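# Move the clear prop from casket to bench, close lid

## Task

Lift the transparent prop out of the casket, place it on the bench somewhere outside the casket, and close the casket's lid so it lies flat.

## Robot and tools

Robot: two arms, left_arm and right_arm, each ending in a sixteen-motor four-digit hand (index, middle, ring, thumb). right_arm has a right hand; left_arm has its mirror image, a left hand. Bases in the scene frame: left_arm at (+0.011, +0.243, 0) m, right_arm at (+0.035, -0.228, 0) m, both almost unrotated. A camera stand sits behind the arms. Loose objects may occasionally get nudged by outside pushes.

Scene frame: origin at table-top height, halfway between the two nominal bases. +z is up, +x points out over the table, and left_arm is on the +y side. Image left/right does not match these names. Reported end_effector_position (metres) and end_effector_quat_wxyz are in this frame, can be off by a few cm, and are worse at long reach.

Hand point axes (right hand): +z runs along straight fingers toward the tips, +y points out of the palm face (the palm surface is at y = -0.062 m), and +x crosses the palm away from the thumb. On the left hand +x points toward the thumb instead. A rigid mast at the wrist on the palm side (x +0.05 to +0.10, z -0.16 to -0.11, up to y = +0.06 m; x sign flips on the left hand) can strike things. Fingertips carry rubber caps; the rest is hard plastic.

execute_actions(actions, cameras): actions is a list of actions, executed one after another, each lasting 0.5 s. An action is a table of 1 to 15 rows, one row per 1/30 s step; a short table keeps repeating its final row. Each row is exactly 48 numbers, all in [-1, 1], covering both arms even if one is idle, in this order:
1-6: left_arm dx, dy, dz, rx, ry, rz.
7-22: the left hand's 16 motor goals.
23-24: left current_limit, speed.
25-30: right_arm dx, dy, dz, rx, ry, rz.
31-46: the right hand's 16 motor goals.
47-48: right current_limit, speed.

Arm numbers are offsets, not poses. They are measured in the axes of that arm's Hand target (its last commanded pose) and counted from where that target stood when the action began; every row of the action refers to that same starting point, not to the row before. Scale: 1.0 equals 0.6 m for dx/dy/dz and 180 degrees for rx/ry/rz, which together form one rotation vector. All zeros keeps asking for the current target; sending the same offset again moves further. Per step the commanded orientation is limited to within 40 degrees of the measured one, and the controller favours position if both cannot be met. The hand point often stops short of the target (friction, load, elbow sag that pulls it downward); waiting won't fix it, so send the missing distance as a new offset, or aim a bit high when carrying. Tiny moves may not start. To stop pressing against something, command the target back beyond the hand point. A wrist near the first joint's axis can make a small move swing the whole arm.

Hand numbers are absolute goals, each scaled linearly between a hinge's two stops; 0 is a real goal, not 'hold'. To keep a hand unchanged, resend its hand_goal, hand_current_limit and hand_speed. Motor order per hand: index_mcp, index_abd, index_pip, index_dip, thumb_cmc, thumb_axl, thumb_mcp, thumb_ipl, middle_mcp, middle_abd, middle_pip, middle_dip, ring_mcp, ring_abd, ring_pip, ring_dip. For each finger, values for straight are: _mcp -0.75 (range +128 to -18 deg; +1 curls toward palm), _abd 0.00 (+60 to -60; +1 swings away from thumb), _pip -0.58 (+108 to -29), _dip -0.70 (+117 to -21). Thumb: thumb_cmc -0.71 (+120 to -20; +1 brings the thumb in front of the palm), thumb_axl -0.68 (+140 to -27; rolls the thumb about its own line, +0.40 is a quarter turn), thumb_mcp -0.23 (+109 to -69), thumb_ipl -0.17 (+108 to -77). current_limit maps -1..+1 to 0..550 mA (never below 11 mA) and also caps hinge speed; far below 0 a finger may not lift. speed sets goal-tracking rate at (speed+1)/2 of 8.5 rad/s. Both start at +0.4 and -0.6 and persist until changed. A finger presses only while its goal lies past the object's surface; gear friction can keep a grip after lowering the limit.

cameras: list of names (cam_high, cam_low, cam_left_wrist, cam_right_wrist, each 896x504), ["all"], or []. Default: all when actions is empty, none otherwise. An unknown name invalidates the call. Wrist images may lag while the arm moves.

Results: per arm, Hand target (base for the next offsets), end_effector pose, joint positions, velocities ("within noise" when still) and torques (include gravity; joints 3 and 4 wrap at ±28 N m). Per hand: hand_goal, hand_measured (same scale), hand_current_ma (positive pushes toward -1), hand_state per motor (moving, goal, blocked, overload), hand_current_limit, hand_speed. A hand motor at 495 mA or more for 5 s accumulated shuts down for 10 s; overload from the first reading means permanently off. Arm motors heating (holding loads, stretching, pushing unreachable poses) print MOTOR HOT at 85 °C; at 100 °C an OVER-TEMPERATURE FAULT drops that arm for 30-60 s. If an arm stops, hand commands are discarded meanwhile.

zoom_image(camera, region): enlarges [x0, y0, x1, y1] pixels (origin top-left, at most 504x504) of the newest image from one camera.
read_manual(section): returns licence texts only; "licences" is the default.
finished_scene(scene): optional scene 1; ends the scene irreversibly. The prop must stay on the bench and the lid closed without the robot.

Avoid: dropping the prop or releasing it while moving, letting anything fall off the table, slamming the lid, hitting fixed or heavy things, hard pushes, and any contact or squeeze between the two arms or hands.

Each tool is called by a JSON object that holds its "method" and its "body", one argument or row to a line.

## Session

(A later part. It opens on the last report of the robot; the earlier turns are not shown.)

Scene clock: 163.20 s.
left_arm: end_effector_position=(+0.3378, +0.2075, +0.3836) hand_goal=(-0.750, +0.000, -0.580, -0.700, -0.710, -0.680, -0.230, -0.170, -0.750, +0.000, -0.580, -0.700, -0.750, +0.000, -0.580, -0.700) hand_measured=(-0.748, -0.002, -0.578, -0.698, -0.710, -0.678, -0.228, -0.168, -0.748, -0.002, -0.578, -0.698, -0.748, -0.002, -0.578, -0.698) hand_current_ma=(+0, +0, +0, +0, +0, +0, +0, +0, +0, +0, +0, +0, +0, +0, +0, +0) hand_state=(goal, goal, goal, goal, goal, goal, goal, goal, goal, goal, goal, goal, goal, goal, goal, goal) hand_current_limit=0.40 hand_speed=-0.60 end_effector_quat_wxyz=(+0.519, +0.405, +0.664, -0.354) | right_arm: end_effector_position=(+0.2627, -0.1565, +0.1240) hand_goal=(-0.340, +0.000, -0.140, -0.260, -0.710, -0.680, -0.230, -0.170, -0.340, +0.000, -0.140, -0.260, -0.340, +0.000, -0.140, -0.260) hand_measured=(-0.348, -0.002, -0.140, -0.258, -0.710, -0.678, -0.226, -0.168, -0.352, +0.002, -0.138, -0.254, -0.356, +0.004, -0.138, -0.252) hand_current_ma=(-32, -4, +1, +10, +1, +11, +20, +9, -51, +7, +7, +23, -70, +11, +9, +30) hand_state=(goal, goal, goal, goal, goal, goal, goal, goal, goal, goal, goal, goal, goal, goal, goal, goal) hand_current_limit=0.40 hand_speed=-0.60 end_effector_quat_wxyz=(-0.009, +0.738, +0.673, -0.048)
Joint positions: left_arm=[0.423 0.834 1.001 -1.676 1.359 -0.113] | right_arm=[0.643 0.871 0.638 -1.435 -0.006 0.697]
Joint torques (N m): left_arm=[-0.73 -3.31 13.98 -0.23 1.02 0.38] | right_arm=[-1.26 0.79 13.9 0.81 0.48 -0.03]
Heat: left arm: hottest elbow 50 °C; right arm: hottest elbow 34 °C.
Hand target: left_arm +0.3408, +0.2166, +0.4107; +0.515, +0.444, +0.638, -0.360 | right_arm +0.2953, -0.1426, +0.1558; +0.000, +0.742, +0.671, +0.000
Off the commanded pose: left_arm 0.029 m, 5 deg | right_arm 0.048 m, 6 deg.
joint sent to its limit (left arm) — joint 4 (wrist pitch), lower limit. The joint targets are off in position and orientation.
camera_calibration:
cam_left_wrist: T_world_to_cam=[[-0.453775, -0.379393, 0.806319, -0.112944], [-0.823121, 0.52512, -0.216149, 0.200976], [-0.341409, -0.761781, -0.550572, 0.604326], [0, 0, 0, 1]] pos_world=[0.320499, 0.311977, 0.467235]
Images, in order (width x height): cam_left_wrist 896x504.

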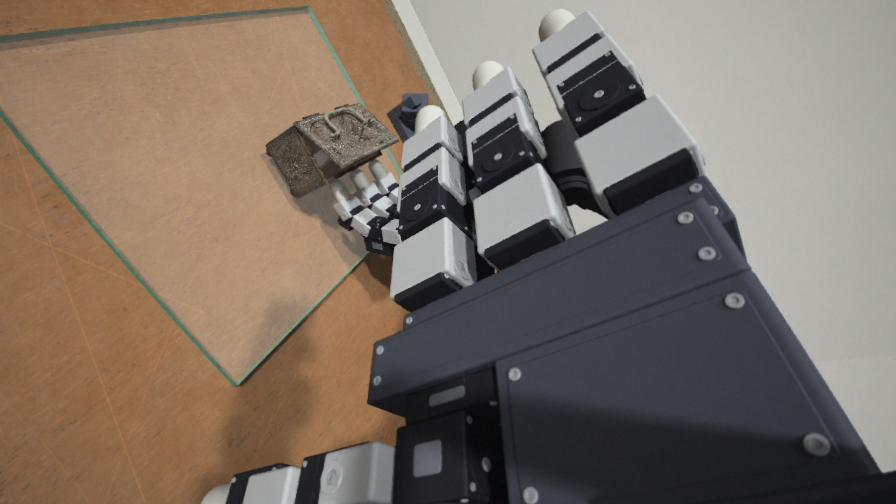

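{"method": "execute_actions", "body": {
  "actions": [
    [[0,0,0,0,0,0,-0.75,0,-0.58,-0.7,-0.71,-0.68,-0.23,-0.17,-0.75,0,-0.58,-0.7,-0.75,0,-0.58,-0.7,0.4,-0.6,0.005,-0.045,-0.032,0,0,0,-0.34,0,-0.14,-0.26,-0.71,-0.68,-0.23,-0.17,-0.34,0,-0.14,-0.26,-0.34,0,-0.14,-0.26,0.4,-0.6]]
  ],
  "cameras": ["cam_left_wrist"]
}}

{"method": "zoom_image", "body": {
  "camera": "cam_left_wrist",
  "region": [250, 100, 410, 270]
}}

Scene clock: 166.73 s.
left_arm: end_effector_position=(+0.3378, +0.2075, +0.3836) hand_goal=(-0.750, +0.000, -0.580, -0.700, -0.710, -0.680, -0.230, -0.170, -0.750, +0.000, -0.580, -0.700, -0.750, +0.000, -0.580, -0.700) hand_measured=(-0.748, -0.002, -0.578, -0.698, -0.710, -0.678, -0.228, -0.168, -0.748, -0.002, -0.578, -0.698, -0.748, -0.002, -0.578, -0.698) hand_current_ma=(+0, +0, +0, +0, +0, +0, +0, +0, +0, +0, +0, +0, +0, +0, +0, +0) hand_state=(goal, goal, goal, goal, goal, goal, goal, goal, goal, goal, goal, goal, goal, goal, goal, goal) hand_current_limit=0.40 hand_speed=-0.60 end_effector_quat_wxyz=(+0.519, +0.405, +0.664, -0.354) | right_arm: end_effector_position=(+0.2546, -0.1484, +0.1417) hand_goal=(-0.340, +0.000, -0.140, -0.260, -0.710, -0.680, -0.230, -0.170, -0.340, +0.000, -0.140, -0.260, -0.340, +0.000, -0.140, -0.260) hand_measured=(-0.348, -0.002, -0.140, -0.258, -0.710, -0.678, -0.226, -0.168, -0.350, +0.002, -0.140, -0.258, -0.350, +0.002, -0.140, -0.258) hand_current_ma=(-32, -4, +0, +9, +1, +11, +20, +9, -48, +6, +2, +8, -48, +10, -4, +9) hand_state=(goal, goal, goal, goal, goal, goal, goal, goal, goal, goal, goal, goal, goal, goal, goal, goal) hand_current_limit=0.40 hand_speed=-0.60 end_effector_quat_wxyz=(-0.006, +0.739, +0.673, -0.037)
Joint positions: left_arm=[0.423 0.834 1.001 -1.676 1.359 -0.113] | right_arm=[0.707 0.834 0.665 -1.477 -0.006 0.763]
Joint torques (N m): left_arm=[-0.91 -3.25 14.01 -0.23 1.03 0.39] | right_arm=[1.26 -0.62 13.2 -0.38 0.33 0.21]
Heat: left arm: hottest elbow 50 °C; right arm: hottest elbow 35 °C.
Hand target: left_arm +0.3408, +0.2166, +0.4107; +0.515, +0.444, +0.638, -0.360 | right_arm +0.2687, -0.1369, +0.1749; +0.000, +0.742, +0.671, +0.000
Off the commanded pose: left_arm 0.029 m, 5 deg | right_arm 0.038 m, 4 deg.
joint sent to its limit (left arm) — joint 4 (wrist pitch), lower limit. The joint targets are off in position and orientation.
camera_calibration:
cam_left_wrist: T_world_to_cam=[[-0.453775, -0.379393, 0.806319, -0.112944], [-0.823121, 0.52512, -0.216149, 0.200976], [-0.341409, -0.761781, -0.550572, 0.604326], [0, 0, 0, 1]] pos_world=[0.320499, 0.311977, 0.467235]
Images, in order (width x height): cam_left_wrist 896x504.

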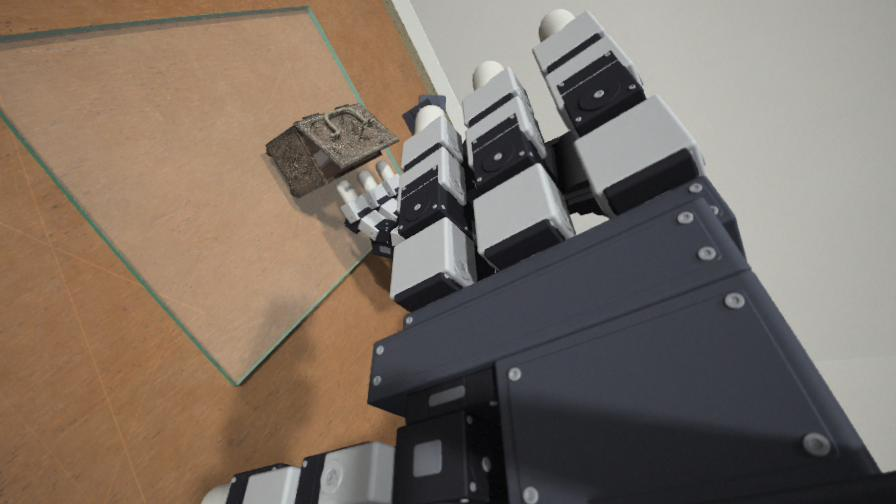

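Scaled by 2.965 from the camera's 896x504 image, which has a finer 1280x720 frame.

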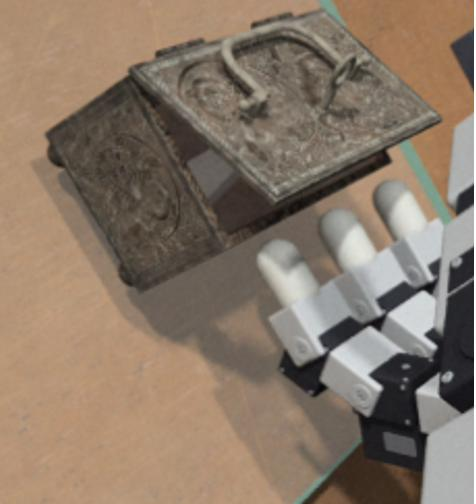

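{"method": "execute_actions", "body": {
  "actions": [
    [[0,0,0,0,0,0,-0.75,0,-0.58,-0.7,-0.71,-0.68,-0.23,-0.17,-0.75,0,-0.58,-0.7,-0.75,0,-0.58,-0.7,0.4,-0.6,0.008,0.04,-0.006,0,0,0,-0.34,0,-0.14,-0.26,-0.71,-0.68,-0.23,-0.17,-0.34,0,-0.14,-0.26,-0.34,0,-0.14,-0.26,0.4,-0.6]]
  ],
  "cameras": ["cam_left_wrist"]
}}

{"method": "zoom_image", "body": {
  "camera": "cam_left_wrist",
  "region": [250, 100, 410, 270]
}}

Scene clock: 169.80 s.
left_arm: end_effector_position=(+0.3378, +0.2075, +0.3836) hand_goal=(-0.750, +0.000, -0.580, -0.700, -0.710, -0.680, -0.230, -0.170, -0.750, +0.000, -0.580, -0.700, -0.750, +0.000, -0.580, -0.700) hand_measured=(-0.748, -0.002, -0.578, -0.698, -0.710, -0.678, -0.228, -0.168, -0.748, -0.002, -0.578, -0.698, -0.748, -0.002, -0.578, -0.698) hand_current_ma=(+0, +0, +0, +0, +0, +0, +0, +0, +0, +0, +0, +0, +0, +0, +0, +0) hand_state=(goal, goal, goal, goal, goal, goal, goal, goal, goal, goal, goal, goal, goal, goal, goal, goal) hand_current_limit=0.40 hand_speed=-0.60 end_effector_quat_wxyz=(+0.519, +0.405, +0.664, -0.354) | right_arm: end_effector_position=(+0.2673, -0.1464, +0.1488) hand_goal=(-0.340, +0.000, -0.140, -0.260, -0.710, -0.680, -0.230, -0.170, -0.340, +0.000, -0.140, -0.260, -0.340, +0.000, -0.140, -0.260) hand_measured=(-0.348, -0.002, -0.140, -0.258, -0.710, -0.678, -0.226, -0.168, -0.350, +0.002, -0.140, -0.258, -0.358, -0.006, -0.136, -0.250) hand_current_ma=(-32, -4, +0, +9, +1, +11, +20, +9, -46, +4, +1, +8, -86, -24, +18, +39) hand_state=(goal, goal, goal, goal, goal, goal, goal, goal, goal, goal, goal, goal, goal, goal, goal, goal) hand_current_limit=0.40 hand_speed=-0.60 end_effector_quat_wxyz=(-0.005, +0.738, +0.673, -0.038)
Joint positions: left_arm=[0.423 0.834 1.001 -1.676 1.359 -0.113] | right_arm=[0.677 0.869 0.7 -1.479 -0.003 0.732]
Joint torques (N m): left_arm=[-0.85 -3.37 14.01 -0.2 1.03 0.39] | right_arm=[-1.03 0.97 13.68 0.4 0.33 -0.02]
Heat: left arm: hottest elbow 49 °C; right arm: hottest elbow 36 °C.
Hand target: left_arm +0.3408, +0.2166, +0.4107; +0.515, +0.444, +0.638, -0.360 | right_arm +0.2931, -0.1345, +0.1786; +0.000, +0.742, +0.671, +0.000
Off the commanded pose: left_arm 0.029 m, 5 deg | right_arm 0.041 m, 4 deg.
joint sent to its limit (left arm) — joint 4 (wrist pitch), lower limit. The joint targets are off in position and orientation.
camera_calibration:
cam_left_wrist: T_world_to_cam=[[-0.453775, -0.379393, 0.806319, -0.112944], [-0.823121, 0.52512, -0.216149, 0.200976], [-0.341409, -0.761781, -0.550572, 0.604326], [0, 0, 0, 1]] pos_world=[0.320499, 0.311977, 0.467235]
Images, in order (width x height): cam_left_wrist 896x504.

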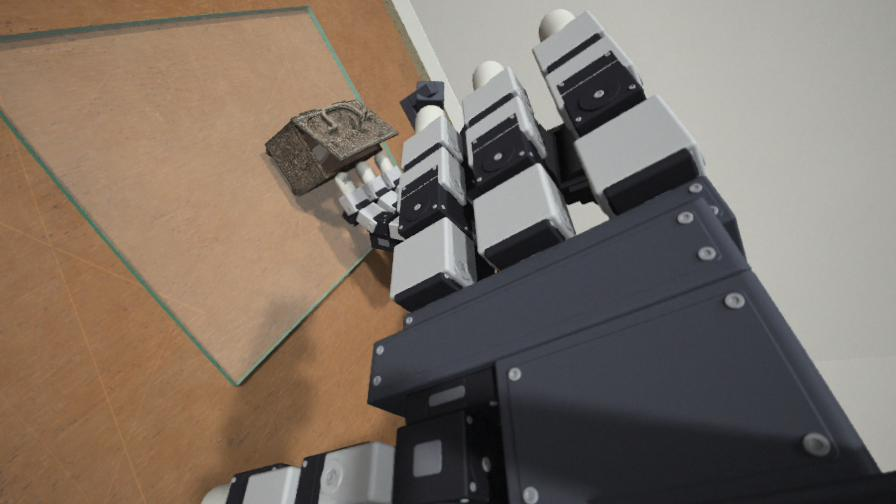

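Scaled by 2.965 from the camera's 896x504 image, which has a finer 1280x720 frame.

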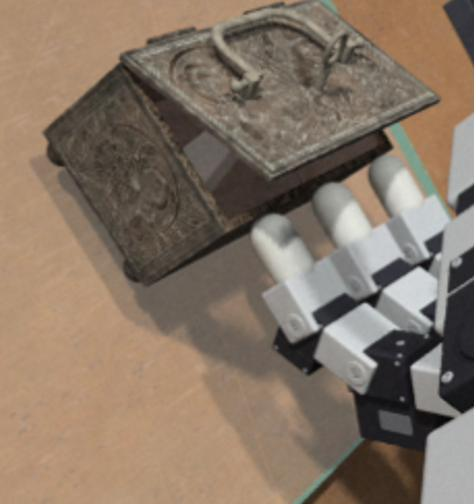

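{"method": "execute_actions", "body": {
  "actions": []
}}

{"method": "zoom_image", "body": {
  "camera": "cam_low",
  "region": [450, 250, 540, 325]
}}

Scene clock: 172.20 s.
left_arm: end_effector_position=(+0.3378, +0.2075, +0.3836) hand_goal=(-0.750, +0.000, -0.580, -0.700, -0.710, -0.680, -0.230, -0.170, -0.750, +0.000, -0.580, -0.700, -0.750, +0.000, -0.580, -0.700) hand_measured=(-0.748, -0.002, -0.578, -0.698, -0.710, -0.678, -0.228, -0.168, -0.748, -0.002, -0.578, -0.698, -0.748, -0.002, -0.578, -0.698) hand_current_ma=(+0, +0, +0, +0, +0, +0, +0, +0, +0, +0, +0, +0, +0, +0, +0, +0) hand_state=(goal, goal, goal, goal, goal, goal, goal, goal, goal, goal, goal, goal, goal, goal, goal, goal) hand_current_limit=0.40 hand_speed=-0.60 end_effector_quat_wxyz=(+0.519, +0.405, +0.664, -0.354) | right_arm: end_effector_position=(+0.2673, -0.1464, +0.1488) hand_goal=(-0.340, +0.000, -0.140, -0.260, -0.710, -0.680, -0.230, -0.170, -0.340, +0.000, -0.140, -0.260, -0.340, +0.000, -0.140, -0.260) hand_measured=(-0.348, -0.002, -0.140, -0.258, -0.710, -0.678, -0.226, -0.168, -0.350, +0.002, -0.140, -0.258, -0.358, -0.006, -0.136, -0.250) hand_current_ma=(-32, -4, +0, +9, +1, +11, +20, +9, -46, +4, +1, +9, -86, -24, +18, +39) hand_state=(goal, goal, goal, goal, goal, goal, goal, goal, goal, goal, goal, goal, goal, goal, goal, goal) hand_current_limit=0.40 hand_speed=-0.60 end_effector_quat_wxyz=(-0.005, +0.738, +0.673, -0.038)
Joint positions: left_arm=[0.423 0.834 1.001 -1.676 1.359 -0.113] | right_arm=[0.677 0.869 0.7 -1.479 -0.003 0.732]
Joint velocities: within noise
Joint torques (N m): left_arm=[-0.73 -3.25 13.97 -0.2 1.03 0.38] | right_arm=[-1.08 1.03 13.67 0.39 0.32 -0.03]
Heat: left arm: hottest elbow 49 °C; right arm: hottest elbow 36 °C.
Hand target: left_arm +0.3408, +0.2166, +0.4107; +0.515, +0.444, +0.638, -0.360 | right_arm +0.2931, -0.1345, +0.1786; +0.000, +0.742, +0.671, +0.000
Off the commanded pose: left_arm 0.029 m, 5 deg | right_arm 0.041 m, 4 deg.
camera_calibration:
cam_left_wrist: T_world_to_cam=[[-0.453775, -0.379393, 0.806319, -0.112944], [-0.823121, 0.52512, -0.216149, 0.200976], [-0.341409, -0.761781, -0.550572, 0.604326], [0, 0, 0, 1]] pos_world=[0.320499, 0.311977, 0.467235]
cam_right_wrist: T_world_to_cam=[[0.556057, -0.829145, -0.0576047, -0.221376], [-0.52865, -0.406312, 0.745278, -0.0672459], [-0.641349, -0.383965, -0.664261, 0.33972], [0, 0, 0, 1]] pos_world=[0.305427, -0.0804351, 0.263027]

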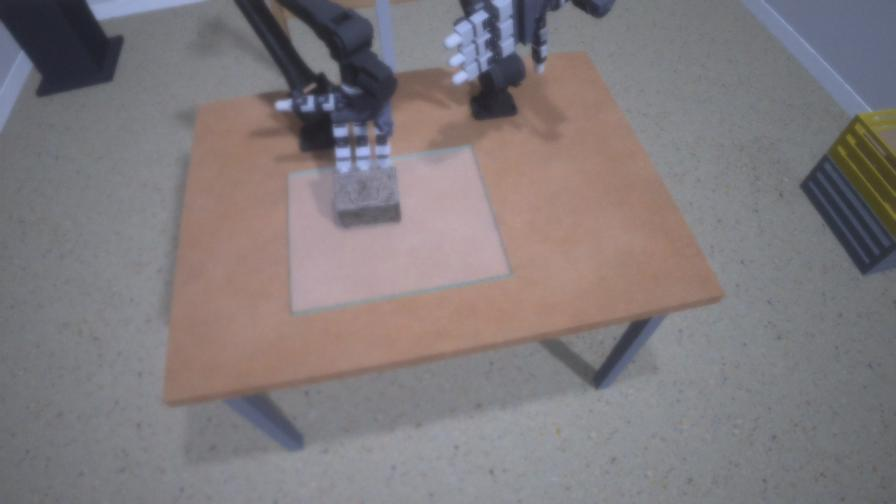

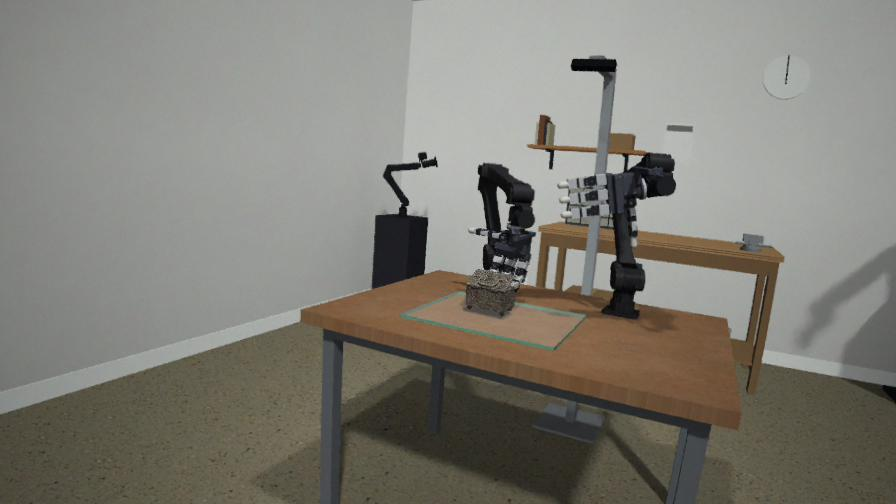

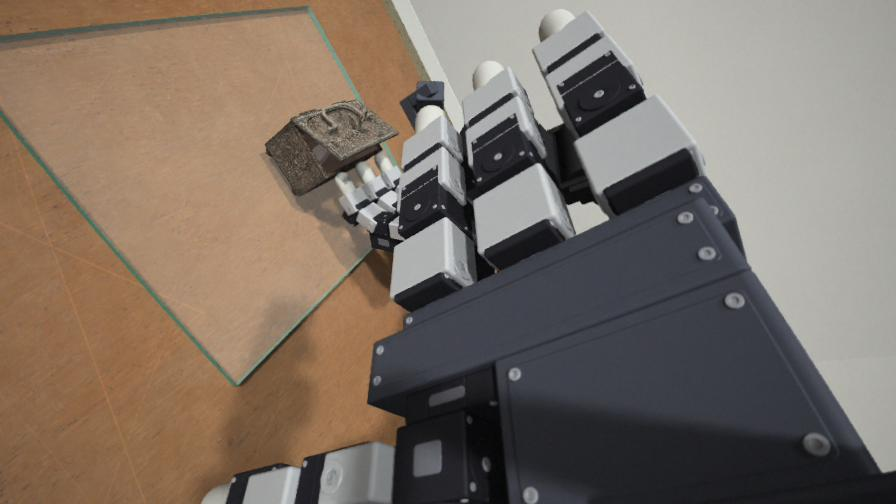

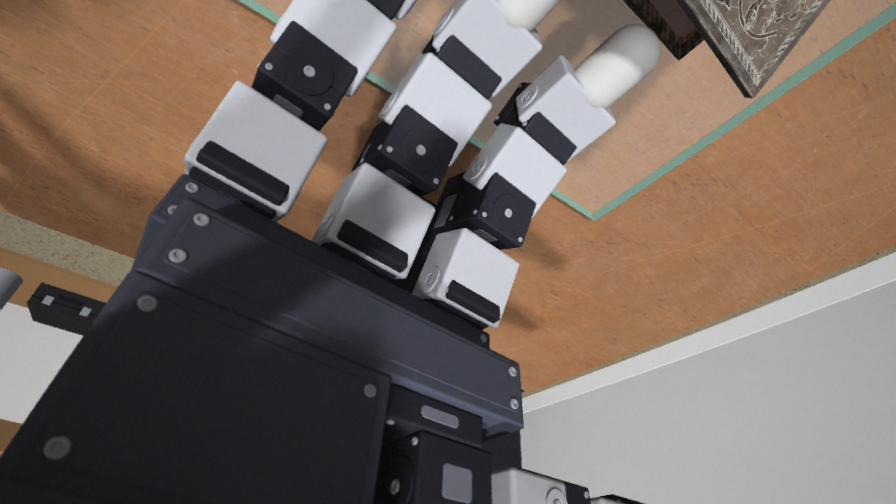

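Scaled by 5.600 from the camera's 896x504 image, which has a finer 1280x720 frame.

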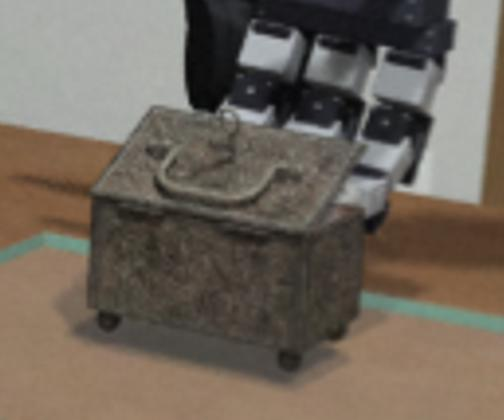

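{"method": "execute_actions", "body": {
  "actions": [
    [[0,0,0,0,0,0,-0.75,0,-0.58,-0.7,-0.71,-0.68,-0.23,-0.17,-0.75,0,-0.58,-0.7,-0.75,0,-0.58,-0.7,0.4,-0.6,0.005,-0.025,-0.025,0,0,0,-0.34,0,-0.14,-0.26,-0.71,-0.68,-0.23,-0.17,-0.34,0,-0.14,-0.26,-0.34,0,-0.14,-0.26,0.4,-0.6]],
    [[0,0,0,0,0,0,-0.75,0,-0.58,-0.7,-0.71,-0.68,-0.23,-0.17,-0.75,0,-0.58,-0.7,-0.75,0,-0.58,-0.7,0.4,-0.6,0.005,0.06,-0.01,0,0,0,-0.34,0,-0.14,-0.26,-0.71,-0.68,-0.23,-0.17,-0.34,0,-0.14,-0.26,-0.34,0,-0.14,-0.26,0.4,-0.6]]
  ],
  "cameras": ["cam_left_wrist","cam_right_wrist"]
}}

{"method": "zoom_image", "body": {
  "camera": "cam_left_wrist",
  "region": [250, 80, 410, 250]
}}

Scene clock: 181.30 s.
left_arm: end_effector_position=(+0.3378, +0.2075, +0.3836) hand_goal=(-0.750, +0.000, -0.580, -0.700, -0.710, -0.680, -0.230, -0.170, -0.750, +0.000, -0.580, -0.700, -0.750, +0.000, -0.580, -0.700) hand_measured=(-0.748, -0.002, -0.578, -0.698, -0.710, -0.678, -0.228, -0.168, -0.748, -0.002, -0.578, -0.698, -0.748, -0.002, -0.578, -0.698) hand_current_ma=(+0, +0, +0, +0, +0, +0, +0, +0, +0, +0, +0, +0, +0, +0, +0, +0) hand_state=(goal, goal, goal, goal, goal, goal, goal, goal, goal, goal, goal, goal, goal, goal, goal, goal) hand_current_limit=0.40 hand_speed=-0.60 end_effector_quat_wxyz=(+0.519, +0.405, +0.664, -0.354) | right_arm: end_effector_position=(+0.2901, -0.1413, +0.1706) hand_goal=(-0.340, +0.000, -0.140, -0.260, -0.710, -0.680, -0.230, -0.170, -0.340, +0.000, -0.140, -0.260, -0.340, +0.000, -0.140, -0.260) hand_measured=(-0.346, -0.002, -0.140, -0.258, -0.710, -0.678, -0.226, -0.168, -0.358, +0.000, -0.142, -0.256, -0.350, -0.002, -0.146, -0.262) hand_current_ma=(-30, -4, +0, +9, +1, +11, +20, +9, -87, +2, -9, +15, -46, -5, -28, -7) hand_state=(goal, goal, goal, goal, goal, goal, goal, goal, goal, goal, goal, goal, goal, goal, goal, goal) hand_current_limit=0.40 hand_speed=-0.60 end_effector_quat_wxyz=(-0.006, +0.741, +0.671, -0.038)
Joint positions: left_arm=[0.423 0.834 1.001 -1.676 1.359 -0.113] | right_arm=[0.634 0.929 0.789 -1.508 -0.001 0.696]
Joint torques (N m): left_arm=[-0.79 -3.25 13.96 -0.18 1.02 0.38] | right_arm=[-0.79 -0.09 13.39 0.42 0.26 -0.05]
Heat: left arm: hottest elbow 48 °C; right arm: hottest elbow 38 °C.
Hand target: left_arm +0.3408, +0.2166, +0.4107; +0.515, +0.444, +0.638, -0.360 | right_arm +0.3145, -0.1308, +0.1996; +0.000, +0.742, +0.670, +0.000
Off the commanded pose: left_arm 0.029 m, 5 deg | right_arm 0.039 m, 4 deg.
joint sent to its limit (left arm) — joint 4 (wrist pitch), lower limit. The joint targets are off in position and orientation.
camera_calibration:
cam_left_wrist: T_world_to_cam=[[-0.453775, -0.379393, 0.806319, -0.112944], [-0.823121, 0.52512, -0.216149, 0.200976], [-0.341409, -0.761781, -0.550572, 0.604326], [0, 0, 0, 1]] pos_world=[0.320499, 0.311977, 0.467235]
cam_right_wrist: T_world_to_cam=[[0.549753, -0.833256, -0.0587778, -0.22721], [-0.531341, -0.403119, 0.745099, -0.0681507], [-0.644553, -0.378389, -0.664359, 0.372543], [0, 0, 0, 1]] pos_world=[0.328822, -0.0758307, 0.284927]
Images, in order (width x height): cam_left_wrist 896x504, cam_right_wrist 896x504.

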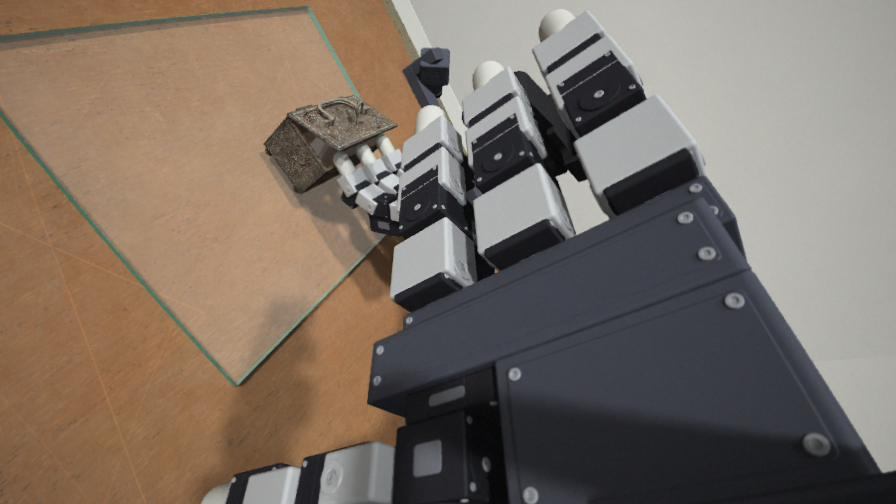

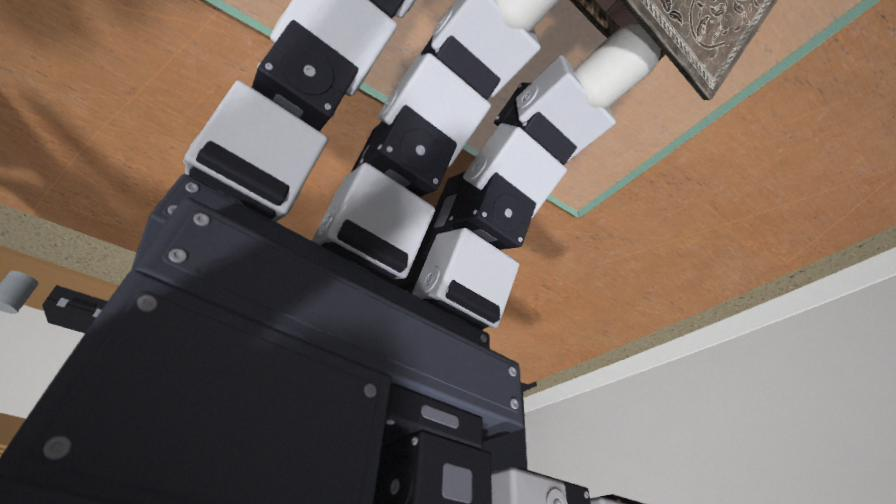

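Scaled by 2.965 from the camera's 896x504 image, which has a finer 1280x720 frame.

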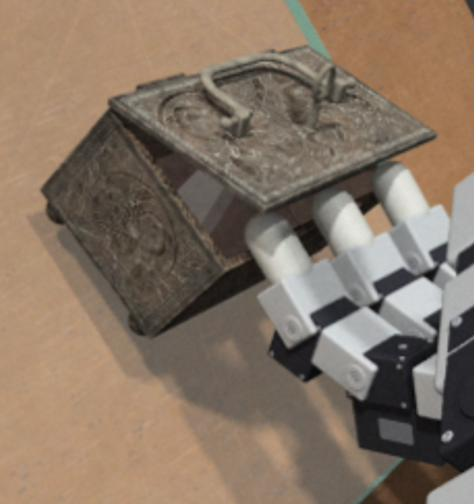

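{"method": "execute_actions", "body": {
  "actions": [
    [[0,0,0,0,0,0,-0.75,0,-0.58,-0.7,-0.71,-0.68,-0.23,-0.17,-0.75,0,-0.58,-0.7,-0.75,0,-0.58,-0.7,0.4,-0.6,0,0.04,0,0,0,0,-0.34,0,-0.14,-0.26,-0.71,-0.68,-0.23,-0.17,-0.34,0,-0.14,-0.26,-0.34,0,-0.14,-0.26,0.4,-0.6]]
  ],
  "cameras": ["cam_left_wrist","cam_low"]
}}

{"method": "zoom_image", "body": {
  "camera": "cam_left_wrist",
  "region": [250, 80, 410, 250]
}}

Scene clock: 183.83 s.
left_arm: end_effector_position=(+0.3378, +0.2075, +0.3836) hand_goal=(-0.750, +0.000, -0.580, -0.700, -0.710, -0.680, -0.230, -0.170, -0.750, +0.000, -0.580, -0.700, -0.750, +0.000, -0.580, -0.700) hand_measured=(-0.748, -0.002, -0.578, -0.698, -0.710, -0.678, -0.228, -0.168, -0.748, -0.002, -0.578, -0.698, -0.748, -0.002, -0.578, -0.698) hand_current_ma=(+0, +0, +0, +0, +0, +0, +0, +0, +0, +0, +0, +0, +0, +0, +0, +0) hand_state=(goal, goal, goal, goal, goal, goal, goal, goal, goal, goal, goal, goal, goal, goal, goal, goal) hand_current_limit=0.40 hand_speed=-0.60 end_effector_quat_wxyz=(+0.519, +0.405, +0.664, -0.354) | right_arm: end_effector_position=(+0.3126, -0.1432, +0.1747) hand_goal=(-0.340, +0.000, -0.140, -0.260, -0.710, -0.680, -0.230, -0.170, -0.340, +0.000, -0.140, -0.260, -0.340, +0.000, -0.140, -0.260) hand_measured=(-0.346, -0.002, -0.140, -0.258, -0.710, -0.678, -0.226, -0.168, -0.354, -0.004, -0.140, -0.258, -0.340, +0.000, -0.134, -0.256) hand_current_ma=(-30, -4, +0, +9, +2, +11, +20, +9, -60, -15, -2, +9, +0, -1, +23, +17) hand_state=(goal, goal, goal, goal, goal, goal, goal, goal, goal, goal, goal, goal, goal, goal, goal, goal) hand_current_limit=0.40 hand_speed=-0.60 end_effector_quat_wxyz=(-0.008, +0.743, +0.669, -0.035)
Joint positions: left_arm=[0.423 0.834 1.001 -1.676 1.359 -0.113] | right_arm=[0.572 0.98 0.829 -1.491 -0.001 0.641]
Joint torques (N m): left_arm=[-0.85 -3.19 13.98 -0.2 1.03 0.38] | right_arm=[-0.5 -0.32 13.03 0.69 0.23 -0.11]
Heat: left arm: hottest elbow 48 °C; right arm: hottest elbow 39 °C.
Hand target: left_arm +0.3408, +0.2166, +0.4107; +0.515, +0.444, +0.638, -0.360 | right_arm +0.3384, -0.1332, +0.1996; +0.000, +0.742, +0.670, +0.000
Off the commanded pose: left_arm 0.029 m, 5 deg | right_arm 0.037 m, 4 deg.
joint sent to its limit (left arm) — joint 4 (wrist pitch), lower limit. The joint targets are off in position and orientation.
camera_calibration:
cam_left_wrist: T_world_to_cam=[[-0.453775, -0.379393, 0.806319, -0.112944], [-0.823121, 0.52512, -0.216149, 0.200976], [-0.341409, -0.761781, -0.550572, 0.604326], [0, 0, 0, 1]] pos_world=[0.320499, 0.311977, 0.467235]
Images, in order (width x height): cam_low 896x504, cam_left_wrist 896x504.

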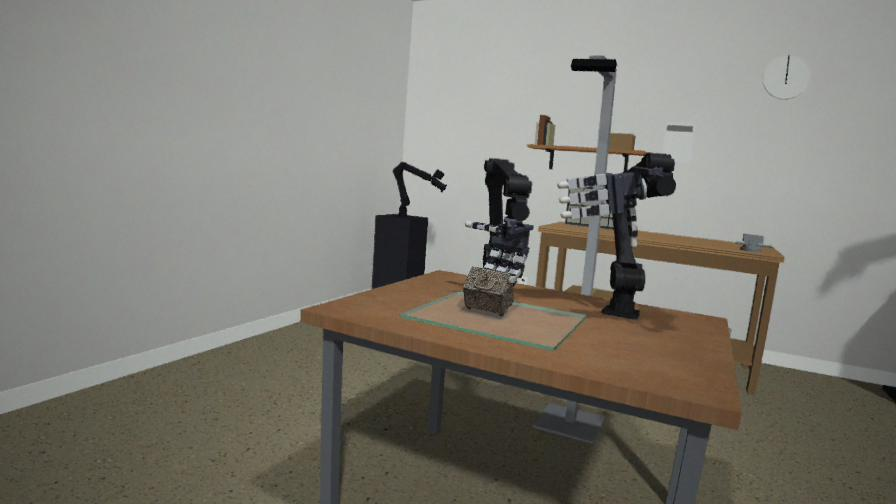

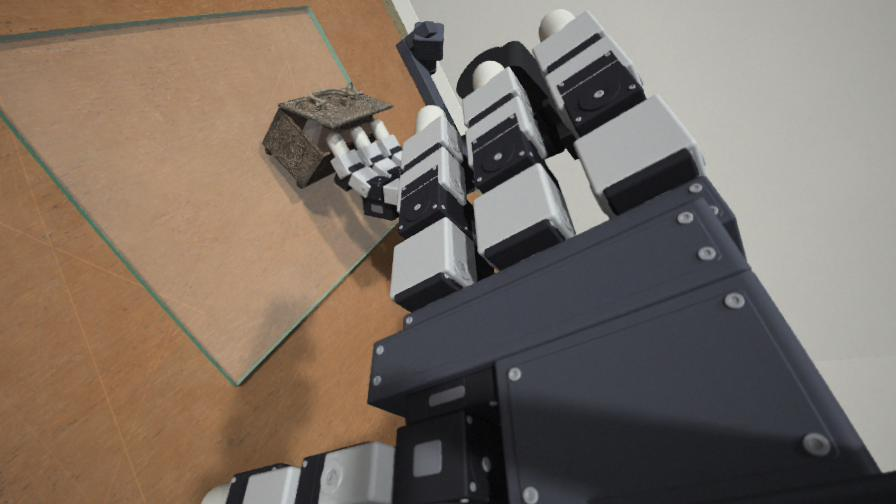

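Scaled by 2.965 from the camera's 896x504 image, which has a finer 1280x720 frame.

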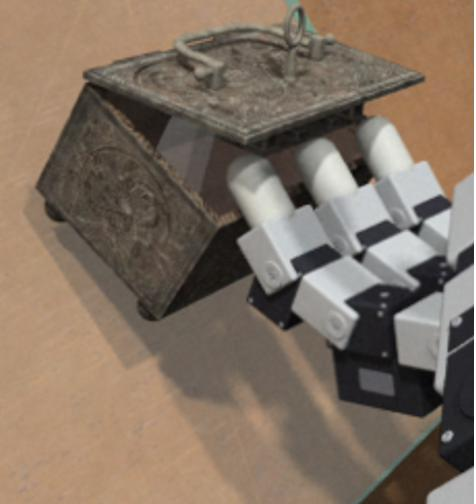

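{"method": "execute_actions", "body": {
  "actions": [
    [[0,0,0,0,0,0,-0.75,0,-0.58,-0.7,-0.71,-0.68,-0.23,-0.17,-0.75,0,-0.58,-0.7,-0.75,0,-0.58,-0.7,0.4,-0.6,0,0.033,-0.042,0,0,0,-0.34,0,-0.14,-0.26,-0.71,-0.68,-0.23,-0.17,-0.34,0,-0.14,-0.26,-0.34,0,-0.14,-0.26,0.4,-0.6]]
  ],
  "cameras": ["cam_left_wrist"]
}}

{"method": "zoom_image", "body": {
  "camera": "cam_left_wrist",
  "region": [250, 60, 410, 230]
}}

Scene clock: 186.30 s.
left_arm: end_effector_position=(+0.3378, +0.2075, +0.3836) hand_goal=(-0.750, +0.000, -0.580, -0.700, -0.710, -0.680, -0.230, -0.170, -0.750, +0.000, -0.580, -0.700, -0.750, +0.000, -0.580, -0.700) hand_measured=(-0.748, -0.002, -0.578, -0.698, -0.710, -0.678, -0.228, -0.168, -0.748, -0.002, -0.578, -0.698, -0.748, -0.002, -0.578, -0.698) hand_current_ma=(+0, +0, +0, +0, +0, +0, +0, +0, +0, +0, +0, +0, +0, +0, +0, +0) hand_state=(goal, goal, goal, goal, goal, goal, goal, goal, goal, goal, goal, goal, goal, goal, goal, goal) hand_current_limit=0.40 hand_speed=-0.60 end_effector_quat_wxyz=(+0.519, +0.405, +0.664, -0.354) | right_arm: end_effector_position=(+0.3409, -0.1434, +0.1974) hand_goal=(-0.340, +0.000, -0.140, -0.260, -0.710, -0.680, -0.230, -0.170, -0.340, +0.000, -0.140, -0.260, -0.340, +0.000, -0.140, -0.260) hand_measured=(-0.346, -0.002, -0.140, -0.258, -0.710, -0.678, -0.226, -0.168, -0.352, -0.004, -0.146, -0.262, -0.346, +0.000, -0.140, -0.258) hand_current_ma=(-30, -4, -2, +8, +2, +11, +20, +9, -49, -11, -27, -5, -23, -2, -4, +6) hand_state=(goal, goal, goal, goal, goal, goal, goal, goal, goal, goal, goal, goal, goal, goal, goal, goal) hand_current_limit=0.40 hand_speed=-0.60 end_effector_quat_wxyz=(-0.006, +0.745, +0.667, -0.025)
Joint positions: left_arm=[0.423 0.834 1.001 -1.676 1.359 -0.113] | right_arm=[0.517 1.03 0.918 -1.509 0.001 0.591]
Joint torques (N m): left_arm=[-0.85 -3.25 13.98 -0.2 1.02 0.38] | right_arm=[-0.5 -1.44 13.24 -0.31 0.13 -0.04]
Heat: left arm: hottest elbow 48 °C; right arm: hottest elbow 40 °C.
Hand target: left_arm +0.3408, +0.2166, +0.4107; +0.515, +0.444, +0.638, -0.360 | right_arm +0.3581, -0.1352, +0.2248; +0.000, +0.742, +0.670, +0.000
Off the commanded pose: left_arm 0.029 m, 5 deg | right_arm 0.033 m, 3 deg.
joint sent to its limit (left arm) — joint 4 (wrist pitch), lower limit. The joint targets are off in position and orientation.
camera_calibration:
cam_left_wrist: T_world_to_cam=[[-0.453775, -0.379393, 0.806319, -0.112944], [-0.823121, 0.52512, -0.216149, 0.200976], [-0.341409, -0.761781, -0.550572, 0.604326], [0, 0, 0, 1]] pos_world=[0.320499, 0.311977, 0.467235]
Images, in order (width x height): cam_left_wrist 896x504.

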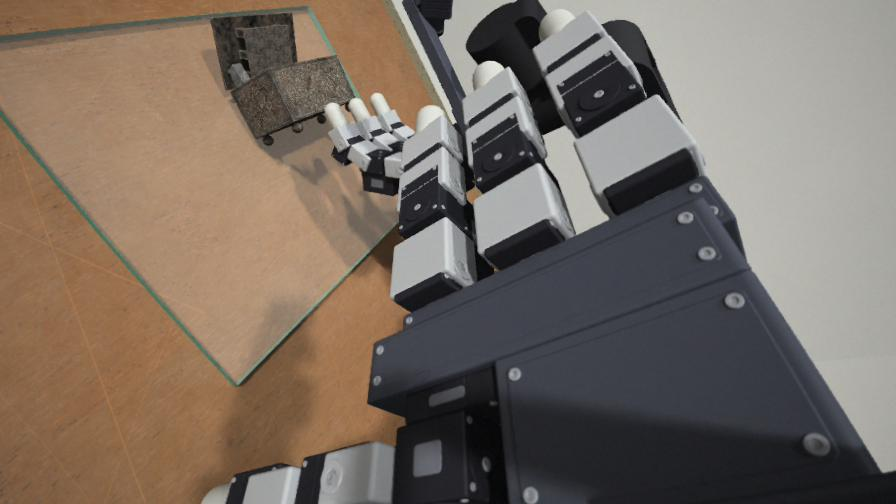

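Scaled by 2.965 from the camera's 896x504 image, which has a finer 1280x720 frame.

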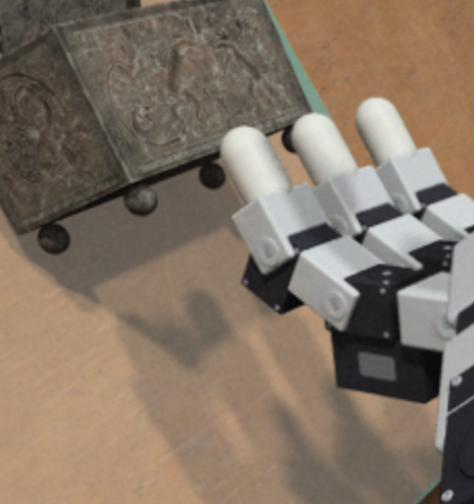

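{"method": "execute_actions", "body": {
  "actions": []
}}

{"method": "zoom_image", "body": {
  "camera": "cam_low",
  "region": [430, 230, 550, 330]
}}

{"method": "zoom_image", "body": {
  "camera": "cam_left_wrist",
  "region": [190, 0, 370, 160]
}}

{"method": "zoom_image", "body": {
  "camera": "cam_high",
  "region": [300, 130, 450, 280]
}}

Scene clock: 187.70 s.
left_arm: end_effector_position=(+0.3378, +0.2075, +0.3836) hand_goal=(-0.750, +0.000, -0.580, -0.700, -0.710, -0.680, -0.230, -0.170, -0.750, +0.000, -0.580, -0.700, -0.750, +0.000, -0.580, -0.700) hand_measured=(-0.748, -0.002, -0.578, -0.698, -0.710, -0.678, -0.228, -0.168, -0.748, -0.002, -0.578, -0.698, -0.748, -0.002, -0.578, -0.698) hand_current_ma=(+0, +0, +0, +0, +0, +0, +0, +0, +0, +0, +0, +0, +0, +0, +0, +0) hand_state=(goal, goal, goal, goal, goal, goal, goal, goal, goal, goal, goal, goal, goal, goal, goal, goal) hand_current_limit=0.40 hand_speed=-0.60 end_effector_quat_wxyz=(+0.519, +0.405, +0.664, -0.354) | right_arm: end_effector_position=(+0.3409, -0.1433, +0.1974) hand_goal=(-0.340, +0.000, -0.140, -0.260, -0.710, -0.680, -0.230, -0.170, -0.340, +0.000, -0.140, -0.260, -0.340, +0.000, -0.140, -0.260) hand_measured=(-0.346, -0.002, -0.140, -0.258, -0.710, -0.678, -0.226, -0.168, -0.352, -0.004, -0.146, -0.262, -0.346, +0.000, -0.140, -0.258) hand_current_ma=(-30, -4, -2, +8, +2, +11, +20, +9, -49, -11, -27, -5, -23, -2, -4, +6) hand_state=(goal, goal, goal, goal, goal, goal, goal, goal, goal, goal, goal, goal, goal, goal, goal, goal) hand_current_limit=0.40 hand_speed=-0.60 end_effector_quat_wxyz=(-0.006, +0.745, +0.667, -0.025)
Joint positions: left_arm=[0.423 0.834 1.001 -1.676 1.359 -0.113] | right_arm=[0.517 1.03 0.918 -1.509 0.001 0.591]
Joint velocities: within noise
Joint torques (N m): left_arm=[-0.91 -3.19 13.97 -0.18 1.02 0.38] | right_arm=[-0.56 -1.44 13.26 -0.31 0.13 -0.06]
Heat: left arm: hottest elbow 48 °C; right arm: hottest elbow 40 °C.
Hand target: left_arm +0.3408, +0.2166, +0.4107; +0.515, +0.444, +0.638, -0.360 | right_arm +0.3581, -0.1352, +0.2248; +0.000, +0.742, +0.671, +0.000
Off the commanded pose: left_arm 0.029 m, 5 deg | right_arm 0.033 m, 3 deg.
camera_calibration:
cam_left_wrist: T_world_to_cam=[[-0.453775, -0.379393, 0.806319, -0.112944], [-0.823121, 0.52512, -0.216149, 0.200976], [-0.341409, -0.761781, -0.550572, 0.604326], [0, 0, 0, 1]] pos_world=[0.320499, 0.311977, 0.467235]
cam_right_wrist: T_world_to_cam=[[0.541792, -0.838181, -0.0625623, -0.252436], [-0.550203, -0.409945, 0.727476, -0.0529793], [-0.635403, -0.359719, -0.683275, 0.425527], [0, 0, 0, 1]] pos_world=[0.378, -0.0802356, 0.3135]

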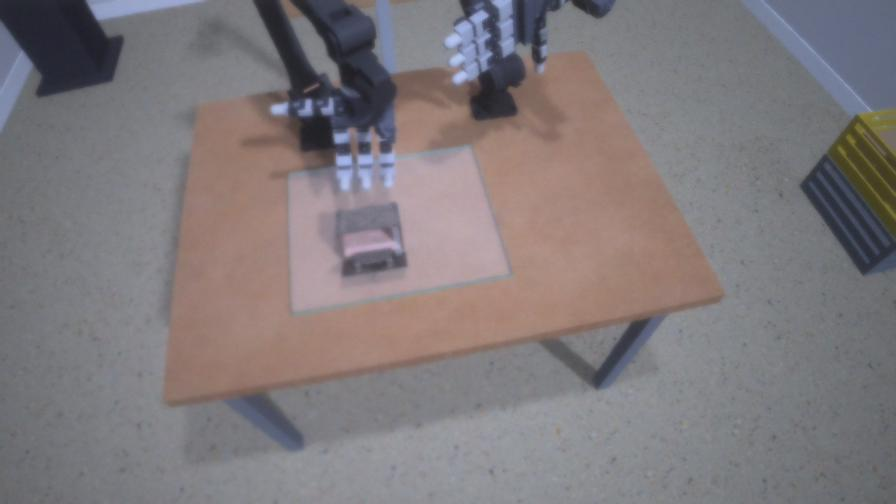

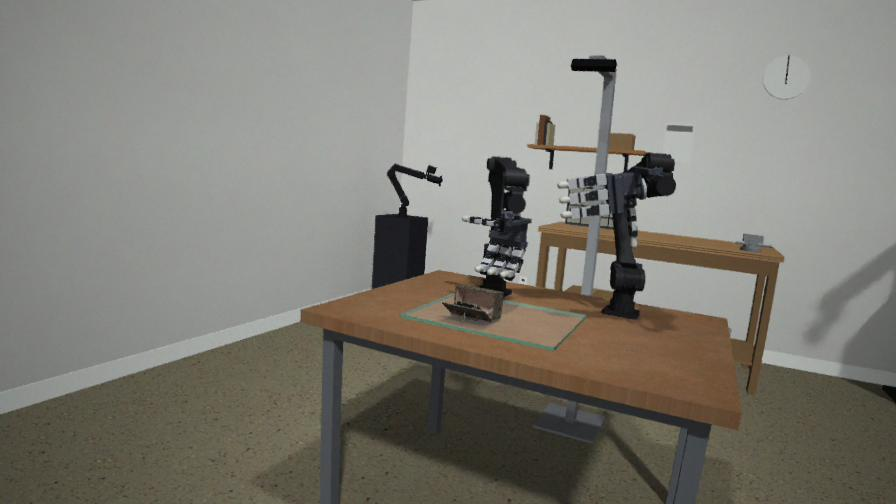

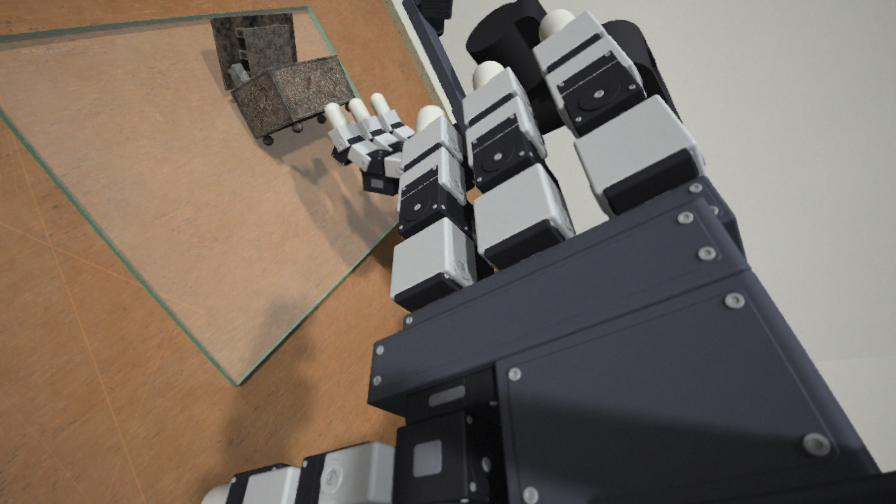

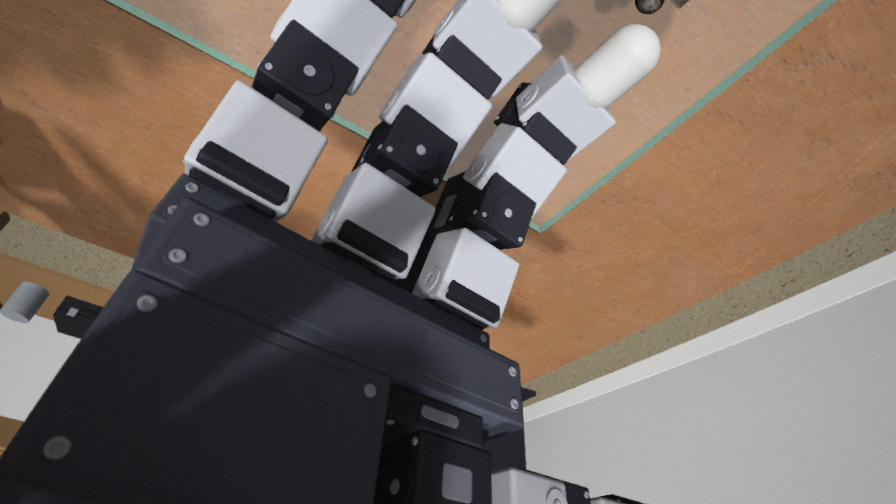

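Scaled by 4.200 from the camera's 896x504 image, which has a finer 1280x720 frame.

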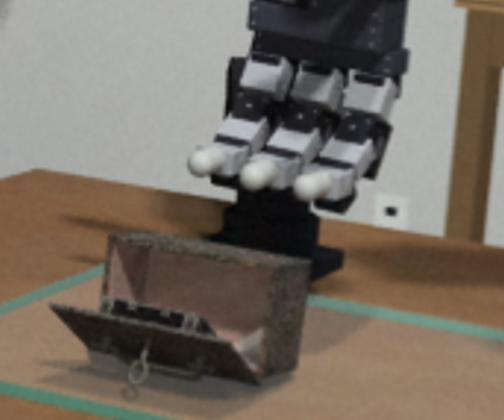

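Scaled by 2.800 from the camera's 896x504 image, which has a finer 1280x720 frame.

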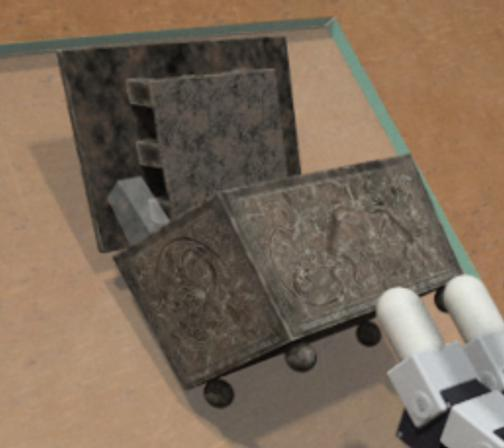

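Scaled by 3.360 from the camera's 896x504 image, which has a finer 1280x720 frame.

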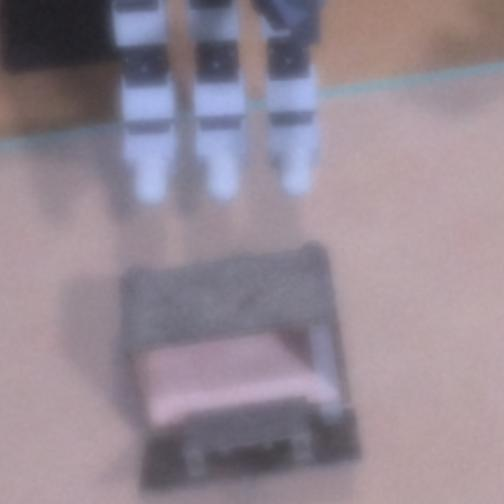

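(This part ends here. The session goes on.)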